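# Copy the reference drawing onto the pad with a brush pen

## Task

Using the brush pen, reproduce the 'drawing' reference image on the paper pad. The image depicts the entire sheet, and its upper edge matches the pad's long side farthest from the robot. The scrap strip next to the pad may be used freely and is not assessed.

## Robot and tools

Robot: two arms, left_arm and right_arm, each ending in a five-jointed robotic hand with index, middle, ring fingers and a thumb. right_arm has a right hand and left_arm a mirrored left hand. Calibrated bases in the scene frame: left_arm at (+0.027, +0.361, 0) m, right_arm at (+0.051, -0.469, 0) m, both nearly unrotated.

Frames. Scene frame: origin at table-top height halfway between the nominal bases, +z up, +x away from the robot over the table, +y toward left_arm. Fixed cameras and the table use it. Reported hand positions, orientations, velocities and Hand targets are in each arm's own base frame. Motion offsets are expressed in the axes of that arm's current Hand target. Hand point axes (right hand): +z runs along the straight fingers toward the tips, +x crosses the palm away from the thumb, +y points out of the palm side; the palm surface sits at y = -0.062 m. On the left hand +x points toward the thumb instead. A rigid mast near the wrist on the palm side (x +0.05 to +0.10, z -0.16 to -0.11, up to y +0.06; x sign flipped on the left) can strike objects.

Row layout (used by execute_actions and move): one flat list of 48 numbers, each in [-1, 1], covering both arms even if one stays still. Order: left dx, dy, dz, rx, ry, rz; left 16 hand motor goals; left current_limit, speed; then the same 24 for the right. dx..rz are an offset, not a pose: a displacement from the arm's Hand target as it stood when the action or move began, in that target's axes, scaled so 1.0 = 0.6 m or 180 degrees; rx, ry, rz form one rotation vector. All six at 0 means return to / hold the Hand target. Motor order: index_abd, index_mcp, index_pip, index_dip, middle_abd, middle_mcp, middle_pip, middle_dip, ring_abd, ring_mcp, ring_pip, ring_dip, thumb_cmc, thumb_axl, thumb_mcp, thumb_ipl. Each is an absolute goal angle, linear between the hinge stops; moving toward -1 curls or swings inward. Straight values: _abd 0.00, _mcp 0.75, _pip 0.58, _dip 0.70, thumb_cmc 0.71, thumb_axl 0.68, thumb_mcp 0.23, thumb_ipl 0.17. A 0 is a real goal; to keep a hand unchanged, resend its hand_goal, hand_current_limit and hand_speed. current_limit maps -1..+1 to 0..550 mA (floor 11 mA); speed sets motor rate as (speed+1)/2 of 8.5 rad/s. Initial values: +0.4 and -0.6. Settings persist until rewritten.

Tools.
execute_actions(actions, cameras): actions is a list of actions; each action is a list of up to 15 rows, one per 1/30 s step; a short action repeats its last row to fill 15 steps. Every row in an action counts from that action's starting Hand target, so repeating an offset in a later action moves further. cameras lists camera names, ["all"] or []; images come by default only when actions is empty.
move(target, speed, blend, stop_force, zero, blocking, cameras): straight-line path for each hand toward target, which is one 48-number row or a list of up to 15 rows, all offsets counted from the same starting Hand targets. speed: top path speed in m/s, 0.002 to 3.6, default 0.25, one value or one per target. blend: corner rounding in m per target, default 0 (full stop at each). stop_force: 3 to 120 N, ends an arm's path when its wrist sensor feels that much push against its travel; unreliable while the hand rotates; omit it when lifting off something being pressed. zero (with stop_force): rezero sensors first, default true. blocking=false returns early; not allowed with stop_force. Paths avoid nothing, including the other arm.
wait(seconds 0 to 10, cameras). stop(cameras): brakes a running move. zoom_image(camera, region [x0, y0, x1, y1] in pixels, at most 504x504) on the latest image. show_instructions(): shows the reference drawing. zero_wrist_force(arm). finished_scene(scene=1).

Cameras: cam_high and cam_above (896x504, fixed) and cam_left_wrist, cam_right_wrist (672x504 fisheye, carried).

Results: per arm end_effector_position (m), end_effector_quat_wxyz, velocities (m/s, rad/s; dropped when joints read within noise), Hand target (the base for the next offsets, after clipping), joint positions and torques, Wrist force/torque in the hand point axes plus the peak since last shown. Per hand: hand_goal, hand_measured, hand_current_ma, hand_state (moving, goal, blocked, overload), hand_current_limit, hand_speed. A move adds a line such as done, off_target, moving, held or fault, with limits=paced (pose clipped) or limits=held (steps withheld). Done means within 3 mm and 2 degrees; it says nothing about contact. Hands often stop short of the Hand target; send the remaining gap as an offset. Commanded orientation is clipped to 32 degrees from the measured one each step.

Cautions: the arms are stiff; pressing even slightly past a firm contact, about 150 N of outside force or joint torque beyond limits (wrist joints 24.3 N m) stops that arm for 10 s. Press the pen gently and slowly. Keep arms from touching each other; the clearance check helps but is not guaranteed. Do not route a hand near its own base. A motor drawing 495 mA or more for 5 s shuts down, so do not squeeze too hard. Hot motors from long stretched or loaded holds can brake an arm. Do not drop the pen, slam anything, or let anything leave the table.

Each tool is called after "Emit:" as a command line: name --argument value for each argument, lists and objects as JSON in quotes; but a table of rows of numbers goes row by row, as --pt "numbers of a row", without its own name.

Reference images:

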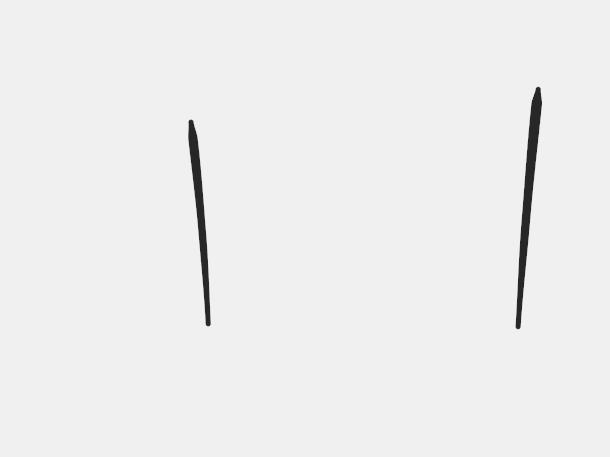

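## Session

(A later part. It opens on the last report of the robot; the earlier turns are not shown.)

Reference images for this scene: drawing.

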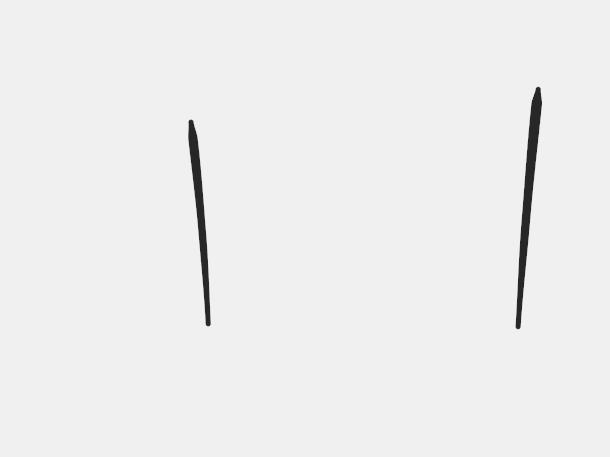

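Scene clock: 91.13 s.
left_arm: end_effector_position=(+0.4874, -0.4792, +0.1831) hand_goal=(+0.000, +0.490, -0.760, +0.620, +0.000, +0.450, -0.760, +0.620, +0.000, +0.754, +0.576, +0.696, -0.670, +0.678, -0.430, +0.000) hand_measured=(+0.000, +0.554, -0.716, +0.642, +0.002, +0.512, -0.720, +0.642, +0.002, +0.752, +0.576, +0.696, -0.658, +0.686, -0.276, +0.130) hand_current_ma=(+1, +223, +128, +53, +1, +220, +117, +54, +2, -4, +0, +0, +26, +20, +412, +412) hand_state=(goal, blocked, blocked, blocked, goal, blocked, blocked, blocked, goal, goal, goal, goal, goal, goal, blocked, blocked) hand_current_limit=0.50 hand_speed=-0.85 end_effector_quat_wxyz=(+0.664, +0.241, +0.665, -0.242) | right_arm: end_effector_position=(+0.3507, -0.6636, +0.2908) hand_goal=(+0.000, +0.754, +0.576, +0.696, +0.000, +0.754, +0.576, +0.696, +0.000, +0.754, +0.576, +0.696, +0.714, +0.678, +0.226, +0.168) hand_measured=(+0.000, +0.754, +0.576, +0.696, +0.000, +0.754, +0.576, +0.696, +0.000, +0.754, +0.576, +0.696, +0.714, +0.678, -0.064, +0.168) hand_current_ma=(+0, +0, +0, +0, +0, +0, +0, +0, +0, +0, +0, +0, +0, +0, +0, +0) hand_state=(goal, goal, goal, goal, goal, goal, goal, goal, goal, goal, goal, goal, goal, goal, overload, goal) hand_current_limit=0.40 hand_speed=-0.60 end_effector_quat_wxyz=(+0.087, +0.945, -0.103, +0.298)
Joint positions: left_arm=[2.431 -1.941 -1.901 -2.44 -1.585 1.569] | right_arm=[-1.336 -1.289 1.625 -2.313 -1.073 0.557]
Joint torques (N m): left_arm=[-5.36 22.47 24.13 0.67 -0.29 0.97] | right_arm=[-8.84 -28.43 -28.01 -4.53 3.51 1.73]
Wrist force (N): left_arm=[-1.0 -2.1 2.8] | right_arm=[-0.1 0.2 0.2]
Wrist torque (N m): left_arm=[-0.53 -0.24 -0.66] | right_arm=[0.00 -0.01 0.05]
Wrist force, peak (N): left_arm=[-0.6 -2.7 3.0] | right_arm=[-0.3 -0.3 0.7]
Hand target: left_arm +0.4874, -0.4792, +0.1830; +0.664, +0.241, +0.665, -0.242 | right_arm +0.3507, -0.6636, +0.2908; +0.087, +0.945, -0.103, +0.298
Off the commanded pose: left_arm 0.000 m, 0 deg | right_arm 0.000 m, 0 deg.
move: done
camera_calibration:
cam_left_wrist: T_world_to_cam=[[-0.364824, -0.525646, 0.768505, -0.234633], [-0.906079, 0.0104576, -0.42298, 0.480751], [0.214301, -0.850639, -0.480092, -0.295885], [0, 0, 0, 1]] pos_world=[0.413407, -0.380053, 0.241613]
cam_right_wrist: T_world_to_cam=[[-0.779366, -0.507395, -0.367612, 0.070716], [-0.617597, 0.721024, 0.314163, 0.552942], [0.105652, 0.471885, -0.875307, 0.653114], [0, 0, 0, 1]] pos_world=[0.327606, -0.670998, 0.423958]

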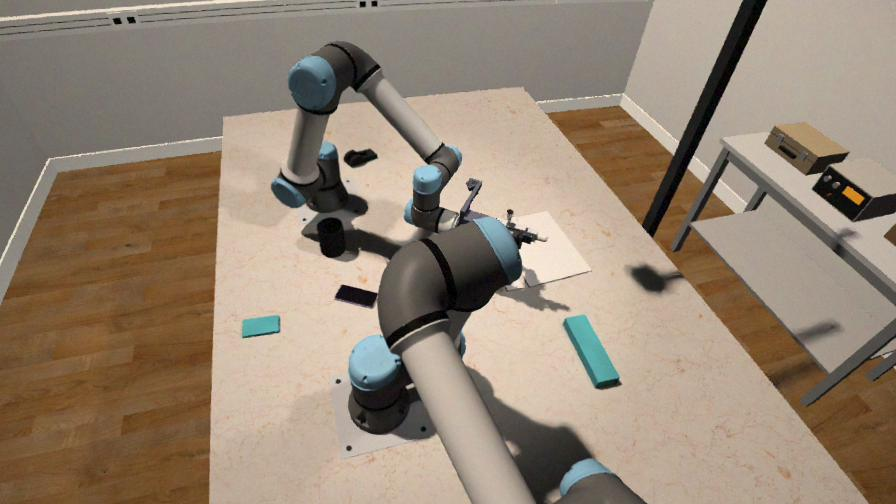

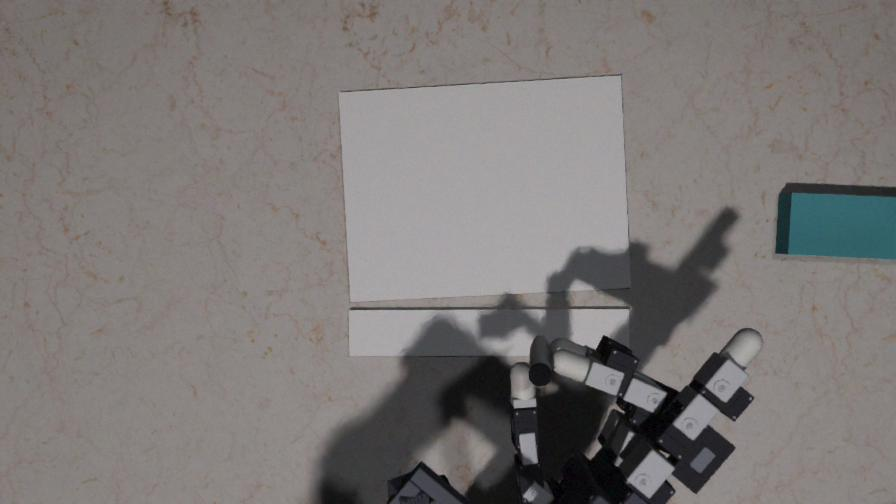

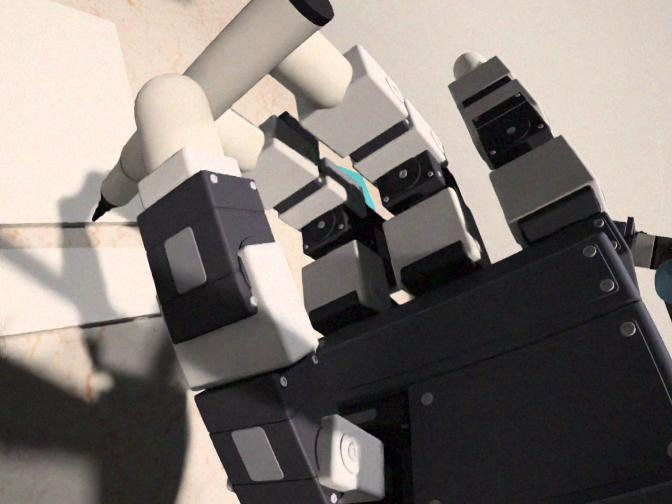

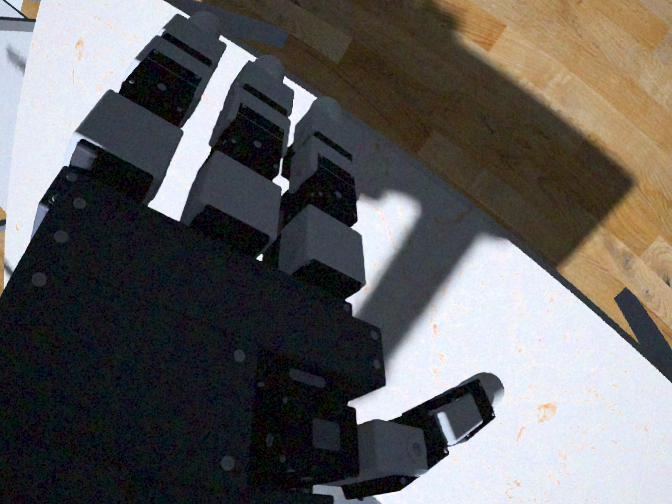

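Emit:
zoom_image --camera "cam_left_wrist" --region '[60, 100, 220, 240]'

Emit:
zoom_image --camera "cam_above" --region '[460, 280, 640, 420]'

Emit:
zoom_image --camera "cam_high" --region '[440, 170, 600, 310]'

Scaled by 3.150 from the camera's 672x504 image, which has a finer 960x720 frame.

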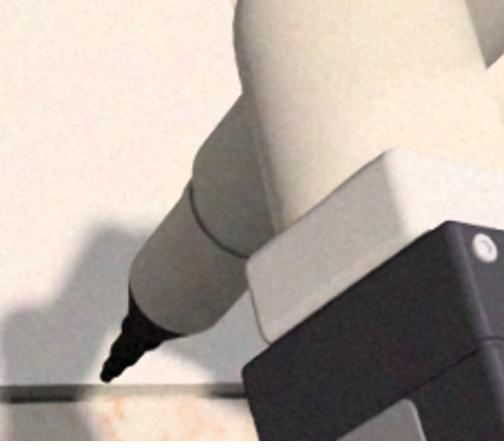

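Scaled by 2.800 from the camera's 896x504 image, which has a finer 1280x720 frame.

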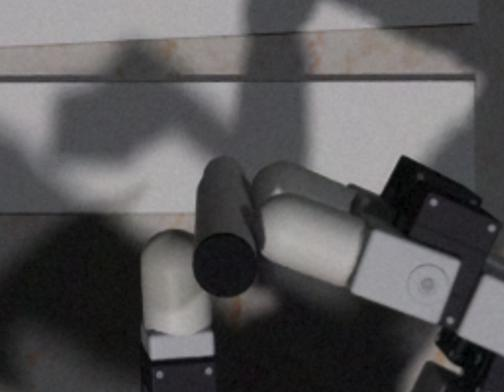

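Scaled by 3.150 from the camera's 896x504 image, which has a finer 1280x720 frame.

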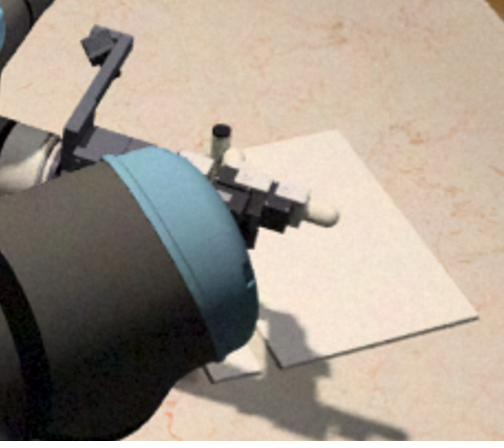

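Emit:
move --target '[0.1,0,0,0,0.0278,0,0,0.49,-0.76,0.62,0,0.45,-0.76,0.62,0,0.754,0.576,0.696,-0.671,0.678,-0.43,0.0,0.5,-0.85,0,0,0,0,0,0,0,0.754,0.576,0.696,0,0.754,0.576,0.696,0,0.754,0.576,0.696,0.714,0.678,0.226,0.168,0.4,-0.6]' --speed 0.1 --cameras '["cam_above","cam_left_wrist"]'

Emit:
zoom_image --camera "cam_left_wrist" --region '[40, 100, 240, 260]'

Emit:
zoom_image --camera "cam_above" --region '[460, 280, 640, 420]'

Emit:
zero_wrist_force --arm "left_arm"

Scene clock: 95.70 s.
left_arm: end_effector_position=(+0.4874, -0.4794, +0.1229) hand_goal=(+0.000, +0.490, -0.760, +0.620, +0.000, +0.450, -0.760, +0.620, +0.000, +0.754, +0.576, +0.696, -0.670, +0.678, -0.430, +0.000) hand_measured=(+0.000, +0.554, -0.716, +0.642, +0.002, +0.512, -0.720, +0.642, +0.002, +0.752, +0.576, +0.696, -0.658, +0.686, -0.276, +0.130) hand_current_ma=(+1, +223, +128, +53, +1, +220, +117, +54, +2, -4, +0, +0, +27, +20, +412, +413) hand_state=(goal, blocked, blocked, blocked, goal, blocked, blocked, blocked, goal, goal, goal, goal, goal, goal, blocked, blocked) hand_current_limit=0.50 hand_speed=-0.85 end_effector_quat_wxyz=(+0.635, +0.251, +0.693, -0.231) | right_arm: end_effector_position=(+0.3507, -0.6636, +0.2908) hand_goal=(+0.000, +0.754, +0.576, +0.696, +0.000, +0.754, +0.576, +0.696, +0.000, +0.754, +0.576, +0.696, +0.714, +0.678, +0.226, +0.168) hand_measured=(+0.000, +0.754, +0.576, +0.696, +0.000, +0.754, +0.576, +0.696, +0.000, +0.754, +0.576, +0.696, +0.714, +0.678, -0.064, +0.168) hand_current_ma=(+0, +0, +0, +0, +0, +0, +0, +0, +0, +0, +0, +0, +0, +0, +0, +0) hand_state=(goal, goal, goal, goal, goal, goal, goal, goal, goal, goal, goal, goal, goal, goal, overload, goal) hand_current_limit=0.40 hand_speed=-0.60 end_effector_quat_wxyz=(+0.087, +0.945, -0.103, +0.298)
Joint positions: left_arm=[2.431 -2.031 -1.899 -2.44 -1.584 1.568] | right_arm=[-1.336 -1.289 1.625 -2.313 -1.073 0.557]
Joint torques (N m): left_arm=[-7.68 53.54 21.79 0.23 1.41 -1.12] | right_arm=[-9.86 -27.9 -26.61 -4.47 3.54 1.48]
Wrist force (N): left_arm=[-0.8 -2.3 2.5] | right_arm=[-0.1 0.0 0.3]
Wrist torque (N m): left_arm=[-0.49 -0.28 -0.63] | right_arm=[-0.03 -0.01 0.04]
Wrist force, peak (N): left_arm=[-2.0 -2.2 2.5] | right_arm=[-0.5 0.1 0.5]
Hand target: left_arm +0.4873, -0.4793, +0.1230; +0.635, +0.251, +0.693, -0.231 | right_arm +0.3507, -0.6636, +0.2908; +0.087, +0.945, -0.103, +0.298
Off the commanded pose: left_arm 0.000 m, 0 deg | right_arm 0.000 m, 0 deg.
move: done
camera_calibration:
cam_left_wrist: T_world_to_cam=[[-0.313709, -0.568602, 0.760446, -0.233098], [-0.932353, 0.0328642, -0.360053, 0.471032], [0.179735, -0.821956, -0.540447, -0.286846], [0, 0, 0, 1]] pos_world=[0.4176, -0.383795, 0.19183]
Images, in order (width x height): cam_above 896x504, cam_left_wrist 672x504.

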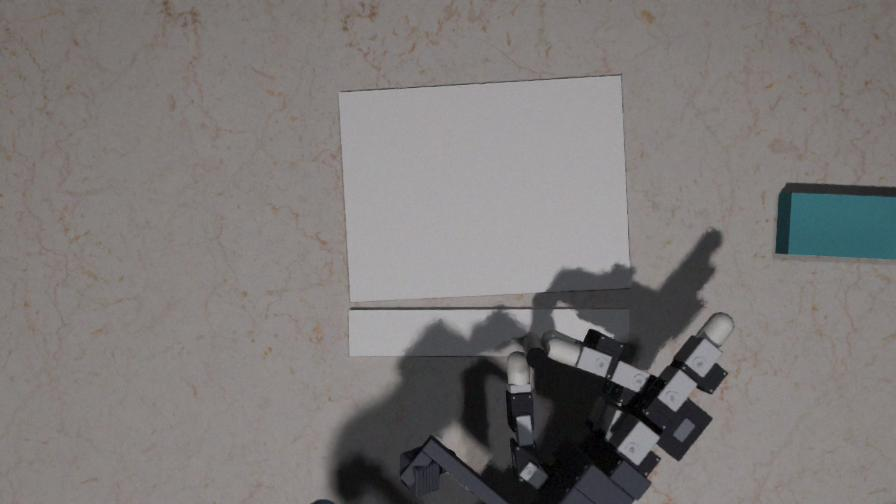

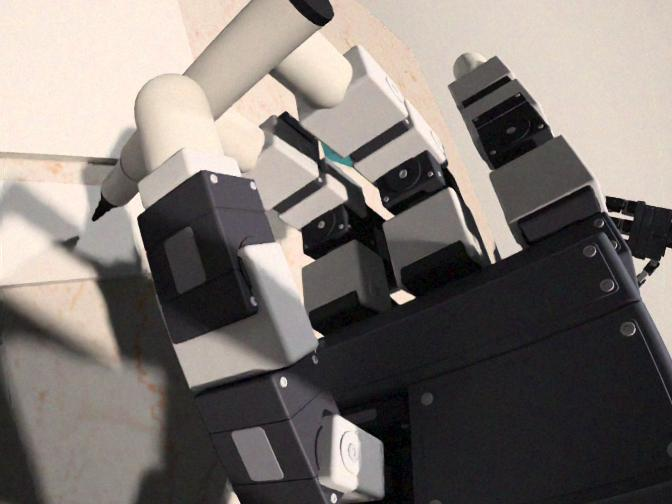

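Scaled by 2.520 from the camera's 672x504 image, which has a finer 960x720 frame.

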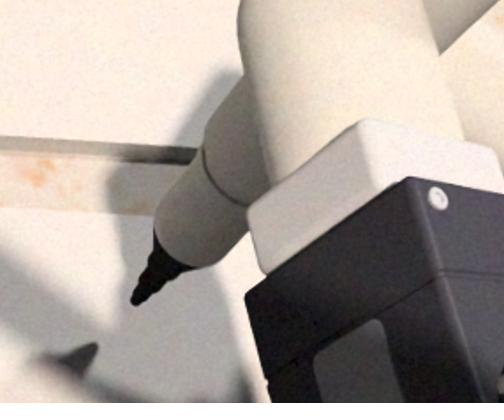

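Scaled by 2.800 from the camera's 896x504 image, which has a finer 1280x720 frame.

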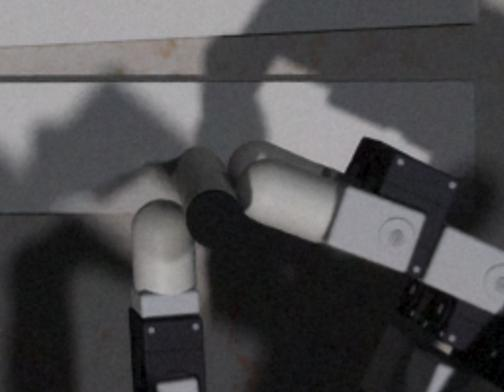

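Wrist force sensor zeroed.

Emit:
move --target '[0.0249,0,0.0022,0,0,0,0,0.49,-0.76,0.62,0,0.45,-0.76,0.62,0,0.754,0.576,0.696,-0.671,0.678,-0.43,0.0,0.5,-0.85,0,0,0,0,0,0,0,0.754,0.576,0.696,0,0.754,0.576,0.696,0,0.754,0.576,0.696,0.714,0.678,0.226,0.168,0.4,-0.6]' --speed 0.03 --stop_force 3 --cameras '["cam_left_wrist"]'

Emit:
zoom_image --camera "cam_left_wrist" --region '[40, 100, 240, 260]'

Scene clock: 98.13 s.
left_arm: end_effector_position=(+0.4873, -0.4794, +0.1080) hand_goal=(+0.000, +0.490, -0.760, +0.620, +0.000, +0.450, -0.760, +0.620, +0.000, +0.754, +0.576, +0.696, -0.670, +0.678, -0.430, +0.000) hand_measured=(+0.000, +0.554, -0.716, +0.642, +0.002, +0.512, -0.720, +0.642, +0.002, +0.752, +0.576, +0.696, -0.658, +0.686, -0.276, +0.130) hand_current_ma=(+1, +223, +128, +53, +1, +220, +117, +54, +2, -4, +0, +0, +27, +20, +413, +413) hand_state=(goal, blocked, blocked, blocked, goal, blocked, blocked, blocked, goal, goal, goal, goal, goal, goal, blocked, blocked) hand_current_limit=0.50 hand_speed=-0.85 end_effector_quat_wxyz=(+0.635, +0.251, +0.693, -0.231) | right_arm: end_effector_position=(+0.3507, -0.6636, +0.2908) hand_goal=(+0.000, +0.754, +0.576, +0.696, +0.000, +0.754, +0.576, +0.696, +0.000, +0.754, +0.576, +0.696, +0.714, +0.678, +0.226, +0.168) hand_measured=(+0.000, +0.754, +0.576, +0.696, +0.000, +0.754, +0.576, +0.696, +0.000, +0.754, +0.576, +0.696, +0.714, +0.678, -0.064, +0.168) hand_current_ma=(+0, +0, +0, +0, +0, +0, +0, +0, +0, +0, +0, +0, +0, +0, +0, +0) hand_state=(goal, goal, goal, goal, goal, goal, goal, goal, goal, goal, goal, goal, goal, goal, overload, goal) hand_current_limit=0.40 hand_speed=-0.60 end_effector_quat_wxyz=(+0.087, +0.945, -0.103, +0.298)
Joint positions: left_arm=[2.431 -2.058 -1.908 -2.404 -1.585 1.568] | right_arm=[-1.336 -1.289 1.625 -2.313 -1.073 0.557]
Joint torques (N m): left_arm=[-7.54 53.79 28.47 -0.23 -1.59 0.64] | right_arm=[-10.23 -27.7 -27.27 -4.37 3.79 1.66]
Wrist force (N, zeroed by zero_wrist_force on left_arm): left_arm=[-0.1 -0.1 0.1] | right_arm=[-0.1 0.1 0.6]
Wrist torque (N m, zeroed by zero_wrist_force on left_arm): left_arm=[-0.02 -0.01 0.01] | right_arm=[-0.04 0.00 0.04]
Wrist force, peak (N, zeroed by zero_wrist_force on left_arm): left_arm=[-0.9 0.1 0.1] | right_arm=[-0.4 0.0 0.6]
Hand target: left_arm +0.4873, -0.4794, +0.1080; +0.635, +0.251, +0.693, -0.231 | right_arm +0.3507, -0.6636, +0.2908; +0.087, +0.945, -0.103, +0.298
Off the commanded pose: left_arm 0.000 m, 0 deg | right_arm 0.000 m, 0 deg.
move: done
camera_calibration:
cam_left_wrist: T_world_to_cam=[[-0.313774, -0.568624, 0.760402, -0.221665], [-0.932312, 0.0328298, -0.360162, 0.465621], [0.179833, -0.821942, -0.540437, -0.29499], [0, 0, 0, 1]] pos_world=[0.4176, -0.383795, 0.17683]
Images, in order (width x height): cam_left_wrist 672x504.

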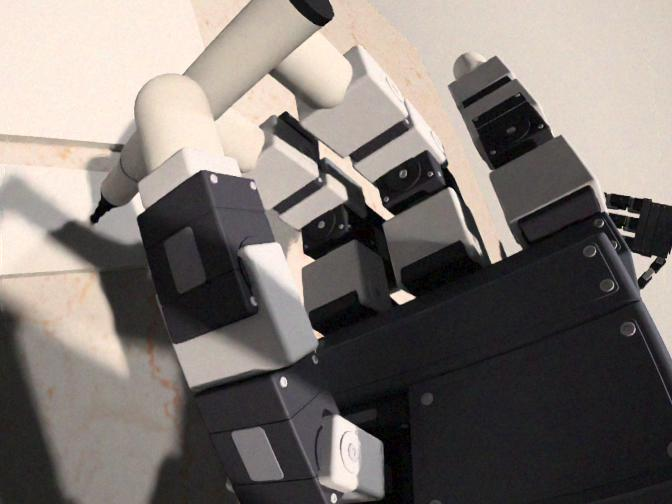

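Scaled by 2.520 from the camera's 672x504 image, which has a finer 960x720 frame.

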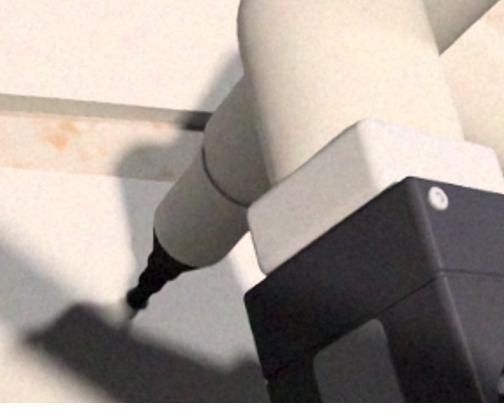

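Emit:
move --target '[0.0025,0,0.0002,0,0,0,0,0.49,-0.76,0.62,0,0.45,-0.76,0.62,0,0.754,0.576,0.696,-0.671,0.678,-0.43,0.0,0.5,-0.85,0,0,0,0,0,0,0,0.754,0.576,0.696,0,0.754,0.576,0.696,0,0.754,0.576,0.696,0.714,0.678,0.226,0.168,0.4,-0.6]' --speed 0.01 --cameras '["cam_left_wrist"]'

Emit:
zoom_image --camera "cam_left_wrist" --region '[70, 180, 130, 240]'

Scene clock: 99.30 s.
left_arm: end_effector_position=(+0.4873, -0.4794, +0.1065) hand_goal=(+0.000, +0.490, -0.760, +0.620, +0.000, +0.450, -0.760, +0.620, +0.000, +0.754, +0.576, +0.696, -0.670, +0.678, -0.430, +0.000) hand_measured=(+0.000, +0.554, -0.716, +0.642, +0.002, +0.512, -0.720, +0.642, +0.002, +0.752, +0.576, +0.696, -0.658, +0.686, -0.276, +0.130) hand_current_ma=(+1, +223, +128, +53, +1, +220, +117, +54, +2, -4, +0, +0, +27, +20, +413, +412) hand_state=(goal, blocked, blocked, blocked, goal, blocked, blocked, blocked, goal, goal, goal, goal, goal, goal, blocked, blocked) hand_current_limit=0.50 hand_speed=-0.85 end_effector_quat_wxyz=(+0.635, +0.251, +0.693, -0.231) | right_arm: end_effector_position=(+0.3507, -0.6636, +0.2908) hand_goal=(+0.000, +0.754, +0.576, +0.696, +0.000, +0.754, +0.576, +0.696, +0.000, +0.754, +0.576, +0.696, +0.714, +0.678, +0.226, +0.168) hand_measured=(+0.000, +0.754, +0.576, +0.696, +0.000, +0.754, +0.576, +0.696, +0.000, +0.754, +0.576, +0.696, +0.714, +0.678, -0.064, +0.168) hand_current_ma=(+0, +0, +0, +0, +0, +0, +0, +0, +0, +0, +0, +0, +0, +0, +0, +0) hand_state=(goal, goal, goal, goal, goal, goal, goal, goal, goal, goal, goal, goal, goal, goal, overload, goal) hand_current_limit=0.40 hand_speed=-0.60 end_effector_quat_wxyz=(+0.087, +0.945, -0.103, +0.298)
Joint positions: left_arm=[2.431 -2.061 -1.909 -2.401 -1.585 1.568] | right_arm=[-1.336 -1.289 1.625 -2.313 -1.073 0.557]
Joint torques (N m): left_arm=[-8.28 28.37 4.51 2.98 -1.58 0.5] | right_arm=[-9.82 -28.39 -26.65 -4.69 3.65 1.68]
Wrist force (N, zeroed by zero_wrist_force on left_arm): left_arm=[-0.2 -0.2 -0.2] | right_arm=[-0.5 0.0 0.6]
Wrist torque (N m, zeroed by zero_wrist_force on left_arm): left_arm=[-0.01 -0.02 0.03] | right_arm=[-0.06 0.04 0.01]
Wrist force, peak (N, zeroed by zero_wrist_force on left_arm): left_arm=[-0.3 -0.1 -0.2] | right_arm=[-0.3 -0.1 0.8]
Hand target: left_arm +0.4873, -0.4794, +0.1065; +0.635, +0.251, +0.693, -0.231 | right_arm +0.3507, -0.6636, +0.2908; +0.087, +0.945, -0.103, +0.298
Off the commanded pose: left_arm 0.000 m, 0 deg | right_arm 0.000 m, 0 deg.
move: done
camera_calibration:
cam_left_wrist: T_world_to_cam=[[-0.313774, -0.568624, 0.760402, -0.220524], [-0.932312, 0.0328298, -0.360162, 0.465081], [0.179833, -0.821942, -0.540437, -0.295801], [0, 0, 0, 1]] pos_world=[0.4176, -0.383795, 0.17533]
Images, in order (width x height): cam_left_wrist 672x504.

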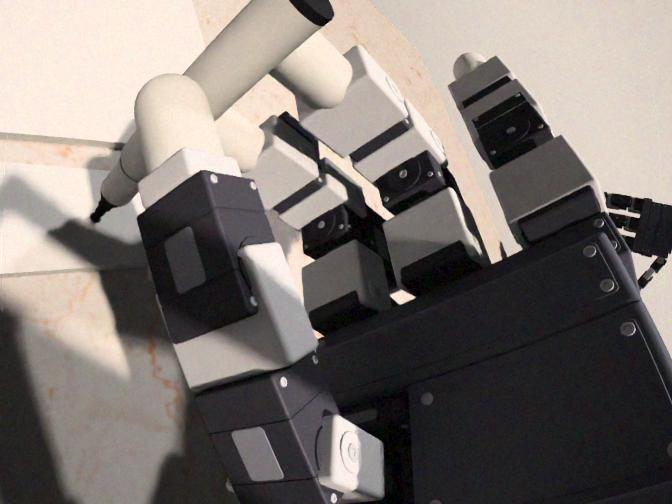

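Scaled by 8.400 from the camera's 672x504 image, which has a finer 960x720 frame.

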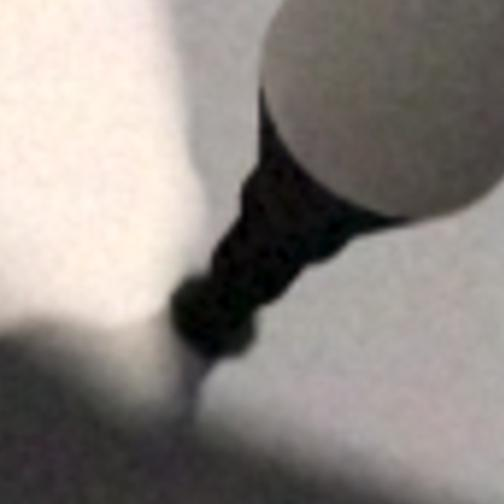

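Emit:
move --pt "0.0002 0.1277 -0.1075 0 0 0 0 0.49 -0.76 0.62 0 0.45 -0.76 0.62 0 0.754 0.576 0.696 -0.671 0.678 -0.43 0.0 0.5 -0.85 0 0 0 0 0 0 0 0.754 0.576 0.696 0 0.754 0.576 0.696 0 0.754 0.576 0.696 0.714 0.678 0.226 0.168 0.4 -0.6" --pt "-0.0662 0.1277 -0.1134 0 0 0 0 0.49 -0.76 0.62 0 0.45 -0.76 0.62 0 0.754 0.576 0.696 -0.671 0.678 -0.43 0.0 0.5 -0.85 0 0 0 0 0 0 0 0.754 0.576 0.696 0 0.754 0.576 0.696 0 0.754 0.576 0.696 0.714 0.678 0.226 0.168 0.4 -0.6" --pt "-0.0942 -0.2553 0.2068 0 0 0 0 0.49 -0.76 0.62 0 0.45 -0.76 0.62 0 0.754 0.576 0.696 -0.671 0.678 -0.43 0.0 0.5 -0.85 0 0 0 0 0 0 0 0.754 0.576 0.696 0 0.754 0.576 0.696 0 0.754 0.576 0.696 0.714 0.678 0.226 0.168 0.4 -0.6" --speed '[0.05,0.1,0.2]' --cameras '["all"]'

Emit:
zoom_image --camera "cam_above" --region '[340, 290, 580, 380]'

Scene clock: 106.73 s.
left_arm: end_effector_position=(+0.4876, -0.6792, +0.1522) hand_goal=(+0.000, +0.490, -0.760, +0.620, +0.000, +0.450, -0.760, +0.620, +0.000, +0.754, +0.576, +0.696, -0.670, +0.678, -0.430, +0.000) hand_measured=(+0.000, +0.554, -0.716, +0.642, +0.002, +0.512, -0.720, +0.642, +0.002, +0.752, +0.576, +0.696, -0.658, +0.686, -0.276, +0.130) hand_current_ma=(+1, +223, +128, +53, +1, +220, +117, +54, +2, -2, +0, +0, +27, +20, +413, +413) hand_state=(goal, blocked, blocked, blocked, goal, blocked, blocked, blocked, goal, goal, goal, goal, goal, goal, blocked, blocked) hand_current_limit=0.50 hand_speed=-0.85 end_effector_quat_wxyz=(+0.635, +0.251, +0.693, -0.231) | right_arm: end_effector_position=(+0.3507, -0.6636, +0.2908) hand_goal=(+0.000, +0.754, +0.576, +0.696, +0.000, +0.754, +0.576, +0.696, +0.000, +0.754, +0.576, +0.696, +0.714, +0.678, +0.226, +0.168) hand_measured=(+0.000, +0.754, +0.576, +0.696, +0.000, +0.754, +0.576, +0.696, +0.000, +0.754, +0.576, +0.696, +0.714, +0.678, -0.064, +0.168) hand_current_ma=(+0, +0, +0, +0, +0, +0, +0, +0, +0, +0, +0, +0, +0, +0, +0, +0) hand_state=(goal, goal, goal, goal, goal, goal, goal, goal, goal, goal, goal, goal, goal, goal, overload, goal) hand_current_limit=0.40 hand_speed=-0.60 end_effector_quat_wxyz=(+0.087, +0.945, -0.103, +0.298)
Joint positions: left_arm=[2.185 -2.341 -1.259 -2.774 -1.829 1.546] | right_arm=[-1.336 -1.289 1.625 -2.313 -1.073 0.557]
Joint torques (N m): left_arm=[-3.48 52.68 32.64 1.82 1.18 0.57] | right_arm=[-9.46 -27.53 -24.7 -4.63 3.58 1.74]
Wrist force (N, zeroed by zero_wrist_force on left_arm): left_arm=[-0.2 0.3 -0.2] | right_arm=[-0.2 -0.1 0.3]
Wrist torque (N m, zeroed by zero_wrist_force on left_arm): left_arm=[0.03 0.03 -0.01] | right_arm=[-0.04 0.01 0.03]
Wrist force, peak (N, zeroed by zero_wrist_force on left_arm): left_arm=[0.3 2.2 -1.3] | right_arm=[0.2 0.3 0.7]
Hand target: left_arm +0.4876, -0.6793, +0.1523; +0.635, +0.251, +0.693, -0.231 | right_arm +0.3507, -0.6636, +0.2908; +0.087, +0.945, -0.103, +0.298
Off the commanded pose: left_arm 0.000 m, 0 deg | right_arm 0.000 m, 0 deg.
move: done
camera_calibration:
cam_left_wrist: T_world_to_cam=[[-0.31369, -0.568691, 0.760388, -0.368893], [-0.932342, 0.0328168, -0.360085, 0.488274], [0.179823, -0.821897, -0.540509, -0.435316], [0, 0, 0, 1]] pos_world=[0.4178, -0.583594, 0.22103]
cam_right_wrist: T_world_to_cam=[[-0.779366, -0.507395, -0.367612, 0.070716], [-0.617597, 0.721024, 0.314163, 0.552942], [0.105652, 0.471885, -0.875307, 0.653114], [0, 0, 0, 1]] pos_world=[0.327606, -0.670998, 0.423958]

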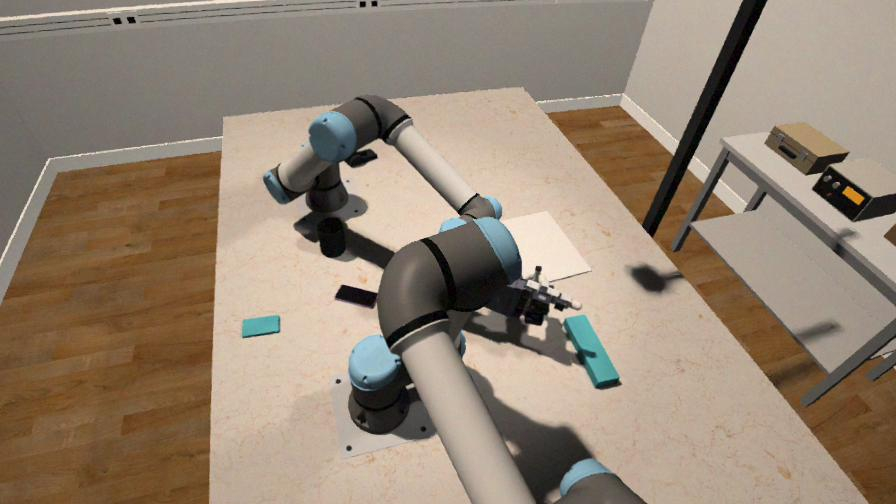

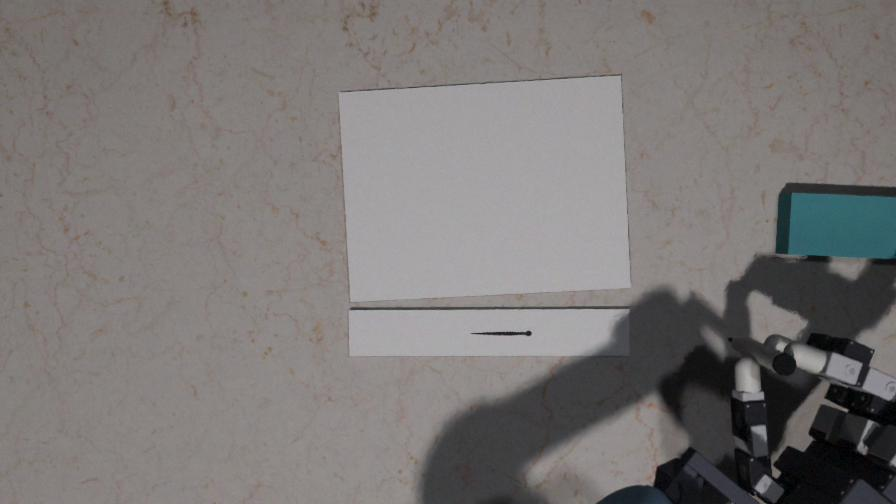

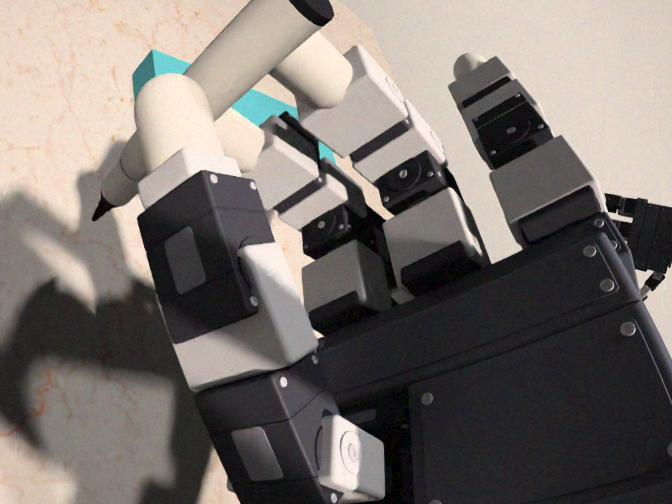

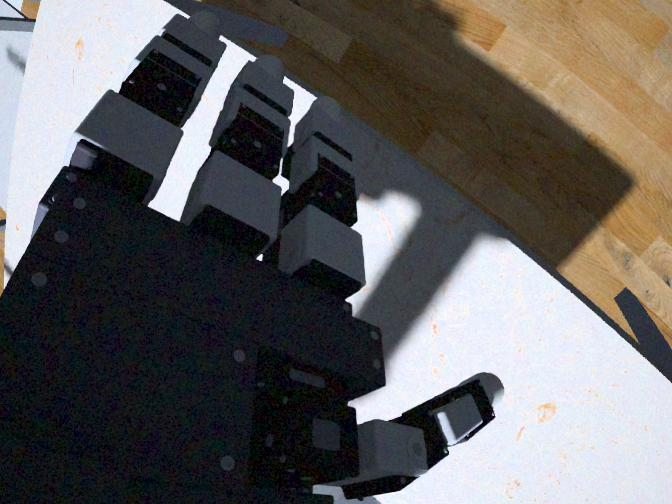

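Scaled by 2.100 from the camera's 896x504 image, which has a finer 1280x720 frame.

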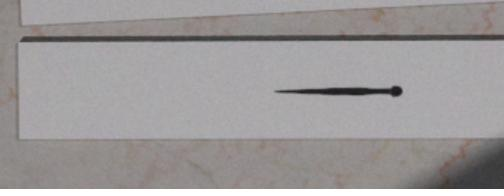

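Emit:
zoom_image --camera "cam_above" --region '[465, 318, 537, 348]'

Scaled by 7.000 from the camera's 896x504 image, which has a finer 1280x720 frame.

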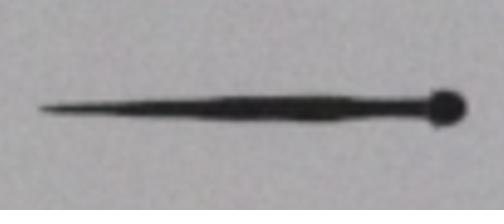

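Emit:
move --pt "0.0776 0.2547 -0.1549 0 0 0 0 0.49 -0.76 0.62 0 0.45 -0.76 0.62 0 0.754 0.576 0.696 -0.671 0.678 -0.43 0.0 0.5 -0.85 0 0 0 0 0 0 0 0.754 0.576 0.696 0 0.754 0.576 0.696 0 0.754 0.576 0.696 0.714 0.678 0.226 0.168 0.4 -0.6" --pt "0.0883 0.2483 -0.1617 0 0 0 0 0.49 -0.76 0.62 0 0.45 -0.76 0.62 0 0.754 0.576 0.696 -0.671 0.678 -0.43 0.0 0.5 -0.85 0 0 0 0 0 0 0 0.754 0.576 0.696 0 0.754 0.576 0.696 0 0.754 0.576 0.696 0.714 0.678 0.226 0.168 0.4 -0.6" --pt "0.0923 0.2101 -0.2078 0 0 0 0 0.49 -0.76 0.62 0 0.45 -0.76 0.62 0 0.754 0.576 0.696 -0.671 0.678 -0.43 0.0 0.5 -0.85 0 0 0 0 0 0 0 0.754 0.576 0.696 0 0.754 0.576 0.696 0 0.754 0.576 0.696 0.714 0.678 0.226 0.168 0.4 -0.6" --pt "0.0797 0.2037 -0.2166 0 0 0 0 0.49 -0.76 0.62 0 0.45 -0.76 0.62 0 0.754 0.576 0.696 -0.671 0.678 -0.43 0.0 0.5 -0.85 0 0 0 0 0 0 0 0.754 0.576 0.696 0 0.754 0.576 0.696 0 0.754 0.576 0.696 0.714 0.678 0.226 0.168 0.4 -0.6" --pt "0.0762 0.2355 -0.1390 0 0 0 0 0.49 -0.76 0.62 0 0.45 -0.76 0.62 0 0.754 0.576 0.696 -0.671 0.678 -0.43 0.0 0.5 -0.85 0 0 0 0 0 0 0 0.754 0.576 0.696 0 0.754 0.576 0.696 0 0.754 0.576 0.696 0.714 0.678 0.226 0.168 0.4 -0.6" --pt "0.0869 0.2290 -0.1458 0 0 0 0 0.49 -0.76 0.62 0 0.45 -0.76 0.62 0 0.754 0.576 0.696 -0.671 0.678 -0.43 0.0 0.5 -0.85 0 0 0 0 0 0 0 0.754 0.576 0.696 0 0.754 0.576 0.696 0 0.754 0.576 0.696 0.714 0.678 0.226 0.168 0.4 -0.6" --pt "0.0909 0.1908 -0.1919 0 0 0 0 0.49 -0.76 0.62 0 0.45 -0.76 0.62 0 0.754 0.576 0.696 -0.671 0.678 -0.43 0.0 0.5 -0.85 0 0 0 0 0 0 0 0.754 0.576 0.696 0 0.754 0.576 0.696 0 0.754 0.576 0.696 0.714 0.678 0.226 0.168 0.4 -0.6" --pt "0.0783 0.1844 -0.2007 0 0 0 0 0.49 -0.76 0.62 0 0.45 -0.76 0.62 0 0.754 0.576 0.696 -0.671 0.678 -0.43 0.0 0.5 -0.85 0 0 0 0 0 0 0 0.754 0.576 0.696 0 0.754 0.576 0.696 0 0.754 0.576 0.696 0.714 0.678 0.226 0.168 0.4 -0.6" --speed '[0.2,0.05,0.05,0.05,0.1,0.02,0.02,0.05]' --blend '[0,0.002,0.002,0,0,0.002,0.002,0]'

Scene clock: 118.30 s.
left_arm: end_effector_position=(+0.4634, -0.5148, +0.1158) hand_goal=(+0.000, +0.490, -0.760, +0.620, +0.000, +0.450, -0.760, +0.620, +0.000, +0.754, +0.576, +0.696, -0.670, +0.678, -0.430, +0.000) hand_measured=(+0.000, +0.554, -0.716, +0.642, +0.002, +0.512, -0.720, +0.642, +0.002, +0.752, +0.576, +0.696, -0.658, +0.686, -0.276, +0.130) hand_current_ma=(+1, +223, +128, +53, +1, +220, +117, +54, +2, -2, +0, +0, +27, +20, +412, +413) hand_state=(goal, blocked, blocked, blocked, goal, blocked, blocked, blocked, goal, goal, goal, goal, goal, goal, blocked, blocked) hand_current_limit=0.50 hand_speed=-0.85 end_effector_quat_wxyz=(+0.635, +0.251, +0.693, -0.231) | right_arm: end_effector_position=(+0.3507, -0.6636, +0.2908) hand_goal=(+0.000, +0.754, +0.576, +0.696, +0.000, +0.754, +0.576, +0.696, +0.000, +0.754, +0.576, +0.696, +0.714, +0.678, +0.226, +0.168) hand_measured=(+0.000, +0.754, +0.576, +0.696, +0.000, +0.754, +0.576, +0.696, +0.000, +0.754, +0.576, +0.696, +0.714, +0.678, -0.064, +0.168) hand_current_ma=(+0, +0, +0, +0, +0, +0, +0, +0, +0, +0, +0, +0, +0, +0, +0, +0) hand_state=(goal, goal, goal, goal, goal, goal, goal, goal, goal, goal, goal, goal, goal, goal, overload, goal) hand_current_limit=0.40 hand_speed=-0.60 end_effector_quat_wxyz=(+0.087, +0.945, -0.103, +0.298)
Joint positions: left_arm=[2.34 -2.077 -1.847 -2.447 -1.675 1.56] | right_arm=[-1.336 -1.289 1.625 -2.313 -1.073 0.557]
Joint torques (N m): left_arm=[6.64 27.79 21.97 3.86 1.92 -1.02] | right_arm=[-9.18 -27.65 -22.21 -4.66 3.51 1.74]
Wrist force (N, zeroed by zero_wrist_force on left_arm): left_arm=[0.1 0.1 0.1] | right_arm=[-0.1 0.0 0.4]
Wrist torque (N m, zeroed by zero_wrist_force on left_arm): left_arm=[0.00 0.00 0.00] | right_arm=[-0.04 0.00 0.05]
Wrist force, peak (N, zeroed by zero_wrist_force on left_arm): left_arm=[0.5 1.8 -0.8] | right_arm=[-0.2 0.3 0.7]
Hand target: left_arm +0.4635, -0.5148, +0.1158; +0.635, +0.251, +0.693, -0.231 | right_arm +0.3507, -0.6636, +0.2908; +0.087, +0.945, -0.103, +0.298
Off the commanded pose: left_arm 0.000 m, 0 deg | right_arm 0.000 m, 0 deg.
move: done

Emit:
move --target '[-0.0786,-0.1842,0.2009,0,0,0,0,0.49,-0.76,0.62,0,0.45,-0.76,0.62,0,0.754,0.576,0.696,-0.671,0.678,-0.43,0.0,0.5,-0.85,0,0,0,0,0,0,0,0.754,0.576,0.696,0,0.754,0.576,0.696,0,0.754,0.576,0.696,0.714,0.678,0.226,0.168,0.4,-0.6]' --cameras '["cam_above"]'

Emit:
zoom_image --camera "cam_above" --region '[520, 300, 600, 360]'

Scene clock: 120.10 s.
left_arm: end_effector_position=(+0.4878, -0.6792, +0.1524) hand_goal=(+0.000, +0.490, -0.760, +0.620, +0.000, +0.450, -0.760, +0.620, +0.000, +0.754, +0.576, +0.696, -0.670, +0.678, -0.430, +0.000) hand_measured=(+0.000, +0.554, -0.716, +0.642, +0.002, +0.512, -0.720, +0.642, +0.002, +0.752, +0.576, +0.696, -0.658, +0.686, -0.276, +0.130) hand_current_ma=(+1, +223, +128, +53, +1, +220, +117, +54, +2, -2, +0, +0, +27, +20, +412, +412) hand_state=(goal, blocked, blocked, blocked, goal, blocked, blocked, blocked, goal, goal, goal, goal, goal, goal, blocked, blocked) hand_current_limit=0.50 hand_speed=-0.85 end_effector_quat_wxyz=(+0.635, +0.251, +0.693, -0.231) | right_arm: end_effector_position=(+0.3507, -0.6636, +0.2908) hand_goal=(+0.000, +0.754, +0.576, +0.696, +0.000, +0.754, +0.576, +0.696, +0.000, +0.754, +0.576, +0.696, +0.714, +0.678, +0.226, +0.168) hand_measured=(+0.000, +0.754, +0.576, +0.696, +0.000, +0.754, +0.576, +0.696, +0.000, +0.754, +0.576, +0.696, +0.714, +0.678, -0.064, +0.168) hand_current_ma=(+0, +0, +0, +0, +0, +0, +0, +0, +0, +0, +0, +0, +0, +0, +0, +0) hand_state=(goal, goal, goal, goal, goal, goal, goal, goal, goal, goal, goal, goal, goal, goal, overload, goal) hand_current_limit=0.40 hand_speed=-0.60 end_effector_quat_wxyz=(+0.087, +0.945, -0.103, +0.298)
Joint positions: left_arm=[2.185 -2.341 -1.258 -2.774 -1.829 1.546] | right_arm=[-1.336 -1.289 1.625 -2.313 -1.073 0.557]
Joint torques (N m): left_arm=[-0.9 53.03 34.04 0.39 1.53 0.65] | right_arm=[-7.88 -27.73 -23.48 -4.47 3.6 1.81]
Wrist force (N, zeroed by zero_wrist_force on left_arm): left_arm=[-0.3 0.2 -0.2] | right_arm=[-0.3 0.0 0.2]
Wrist torque (N m, zeroed by zero_wrist_force on left_arm): left_arm=[0.03 0.03 -0.02] | right_arm=[-0.02 0.02 0.03]
Wrist force, peak (N, zeroed by zero_wrist_force on left_arm): left_arm=[0.8 1.9 -1.4] | right_arm=[-0.3 0.2 0.6]
Hand target: left_arm +0.4878, -0.6793, +0.1525; +0.635, +0.251, +0.693, -0.231 | right_arm +0.3507, -0.6636, +0.2908; +0.087, +0.945, -0.103, +0.298
Off the commanded pose: left_arm 0.000 m, 0 deg | right_arm 0.000 m, 0 deg.
move: done
Images, in order (width x height): cam_above 896x504.

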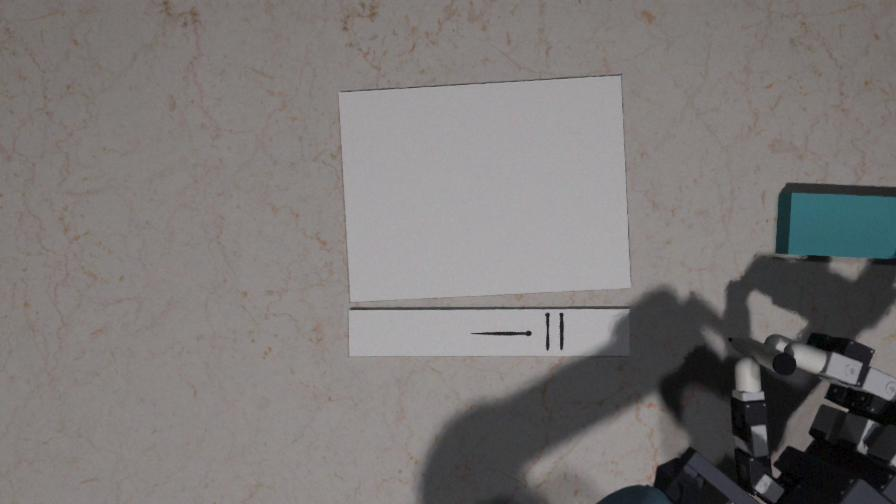

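Scaled by 6.300 from the camera's 896x504 image, which has a finer 1280x720 frame.

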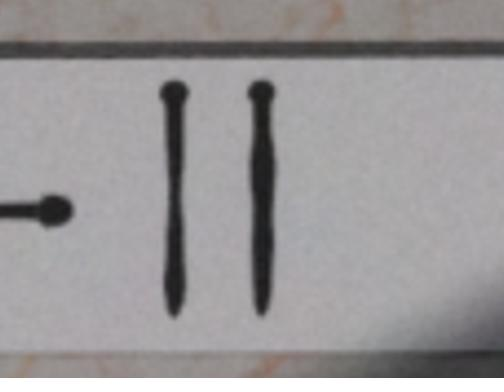

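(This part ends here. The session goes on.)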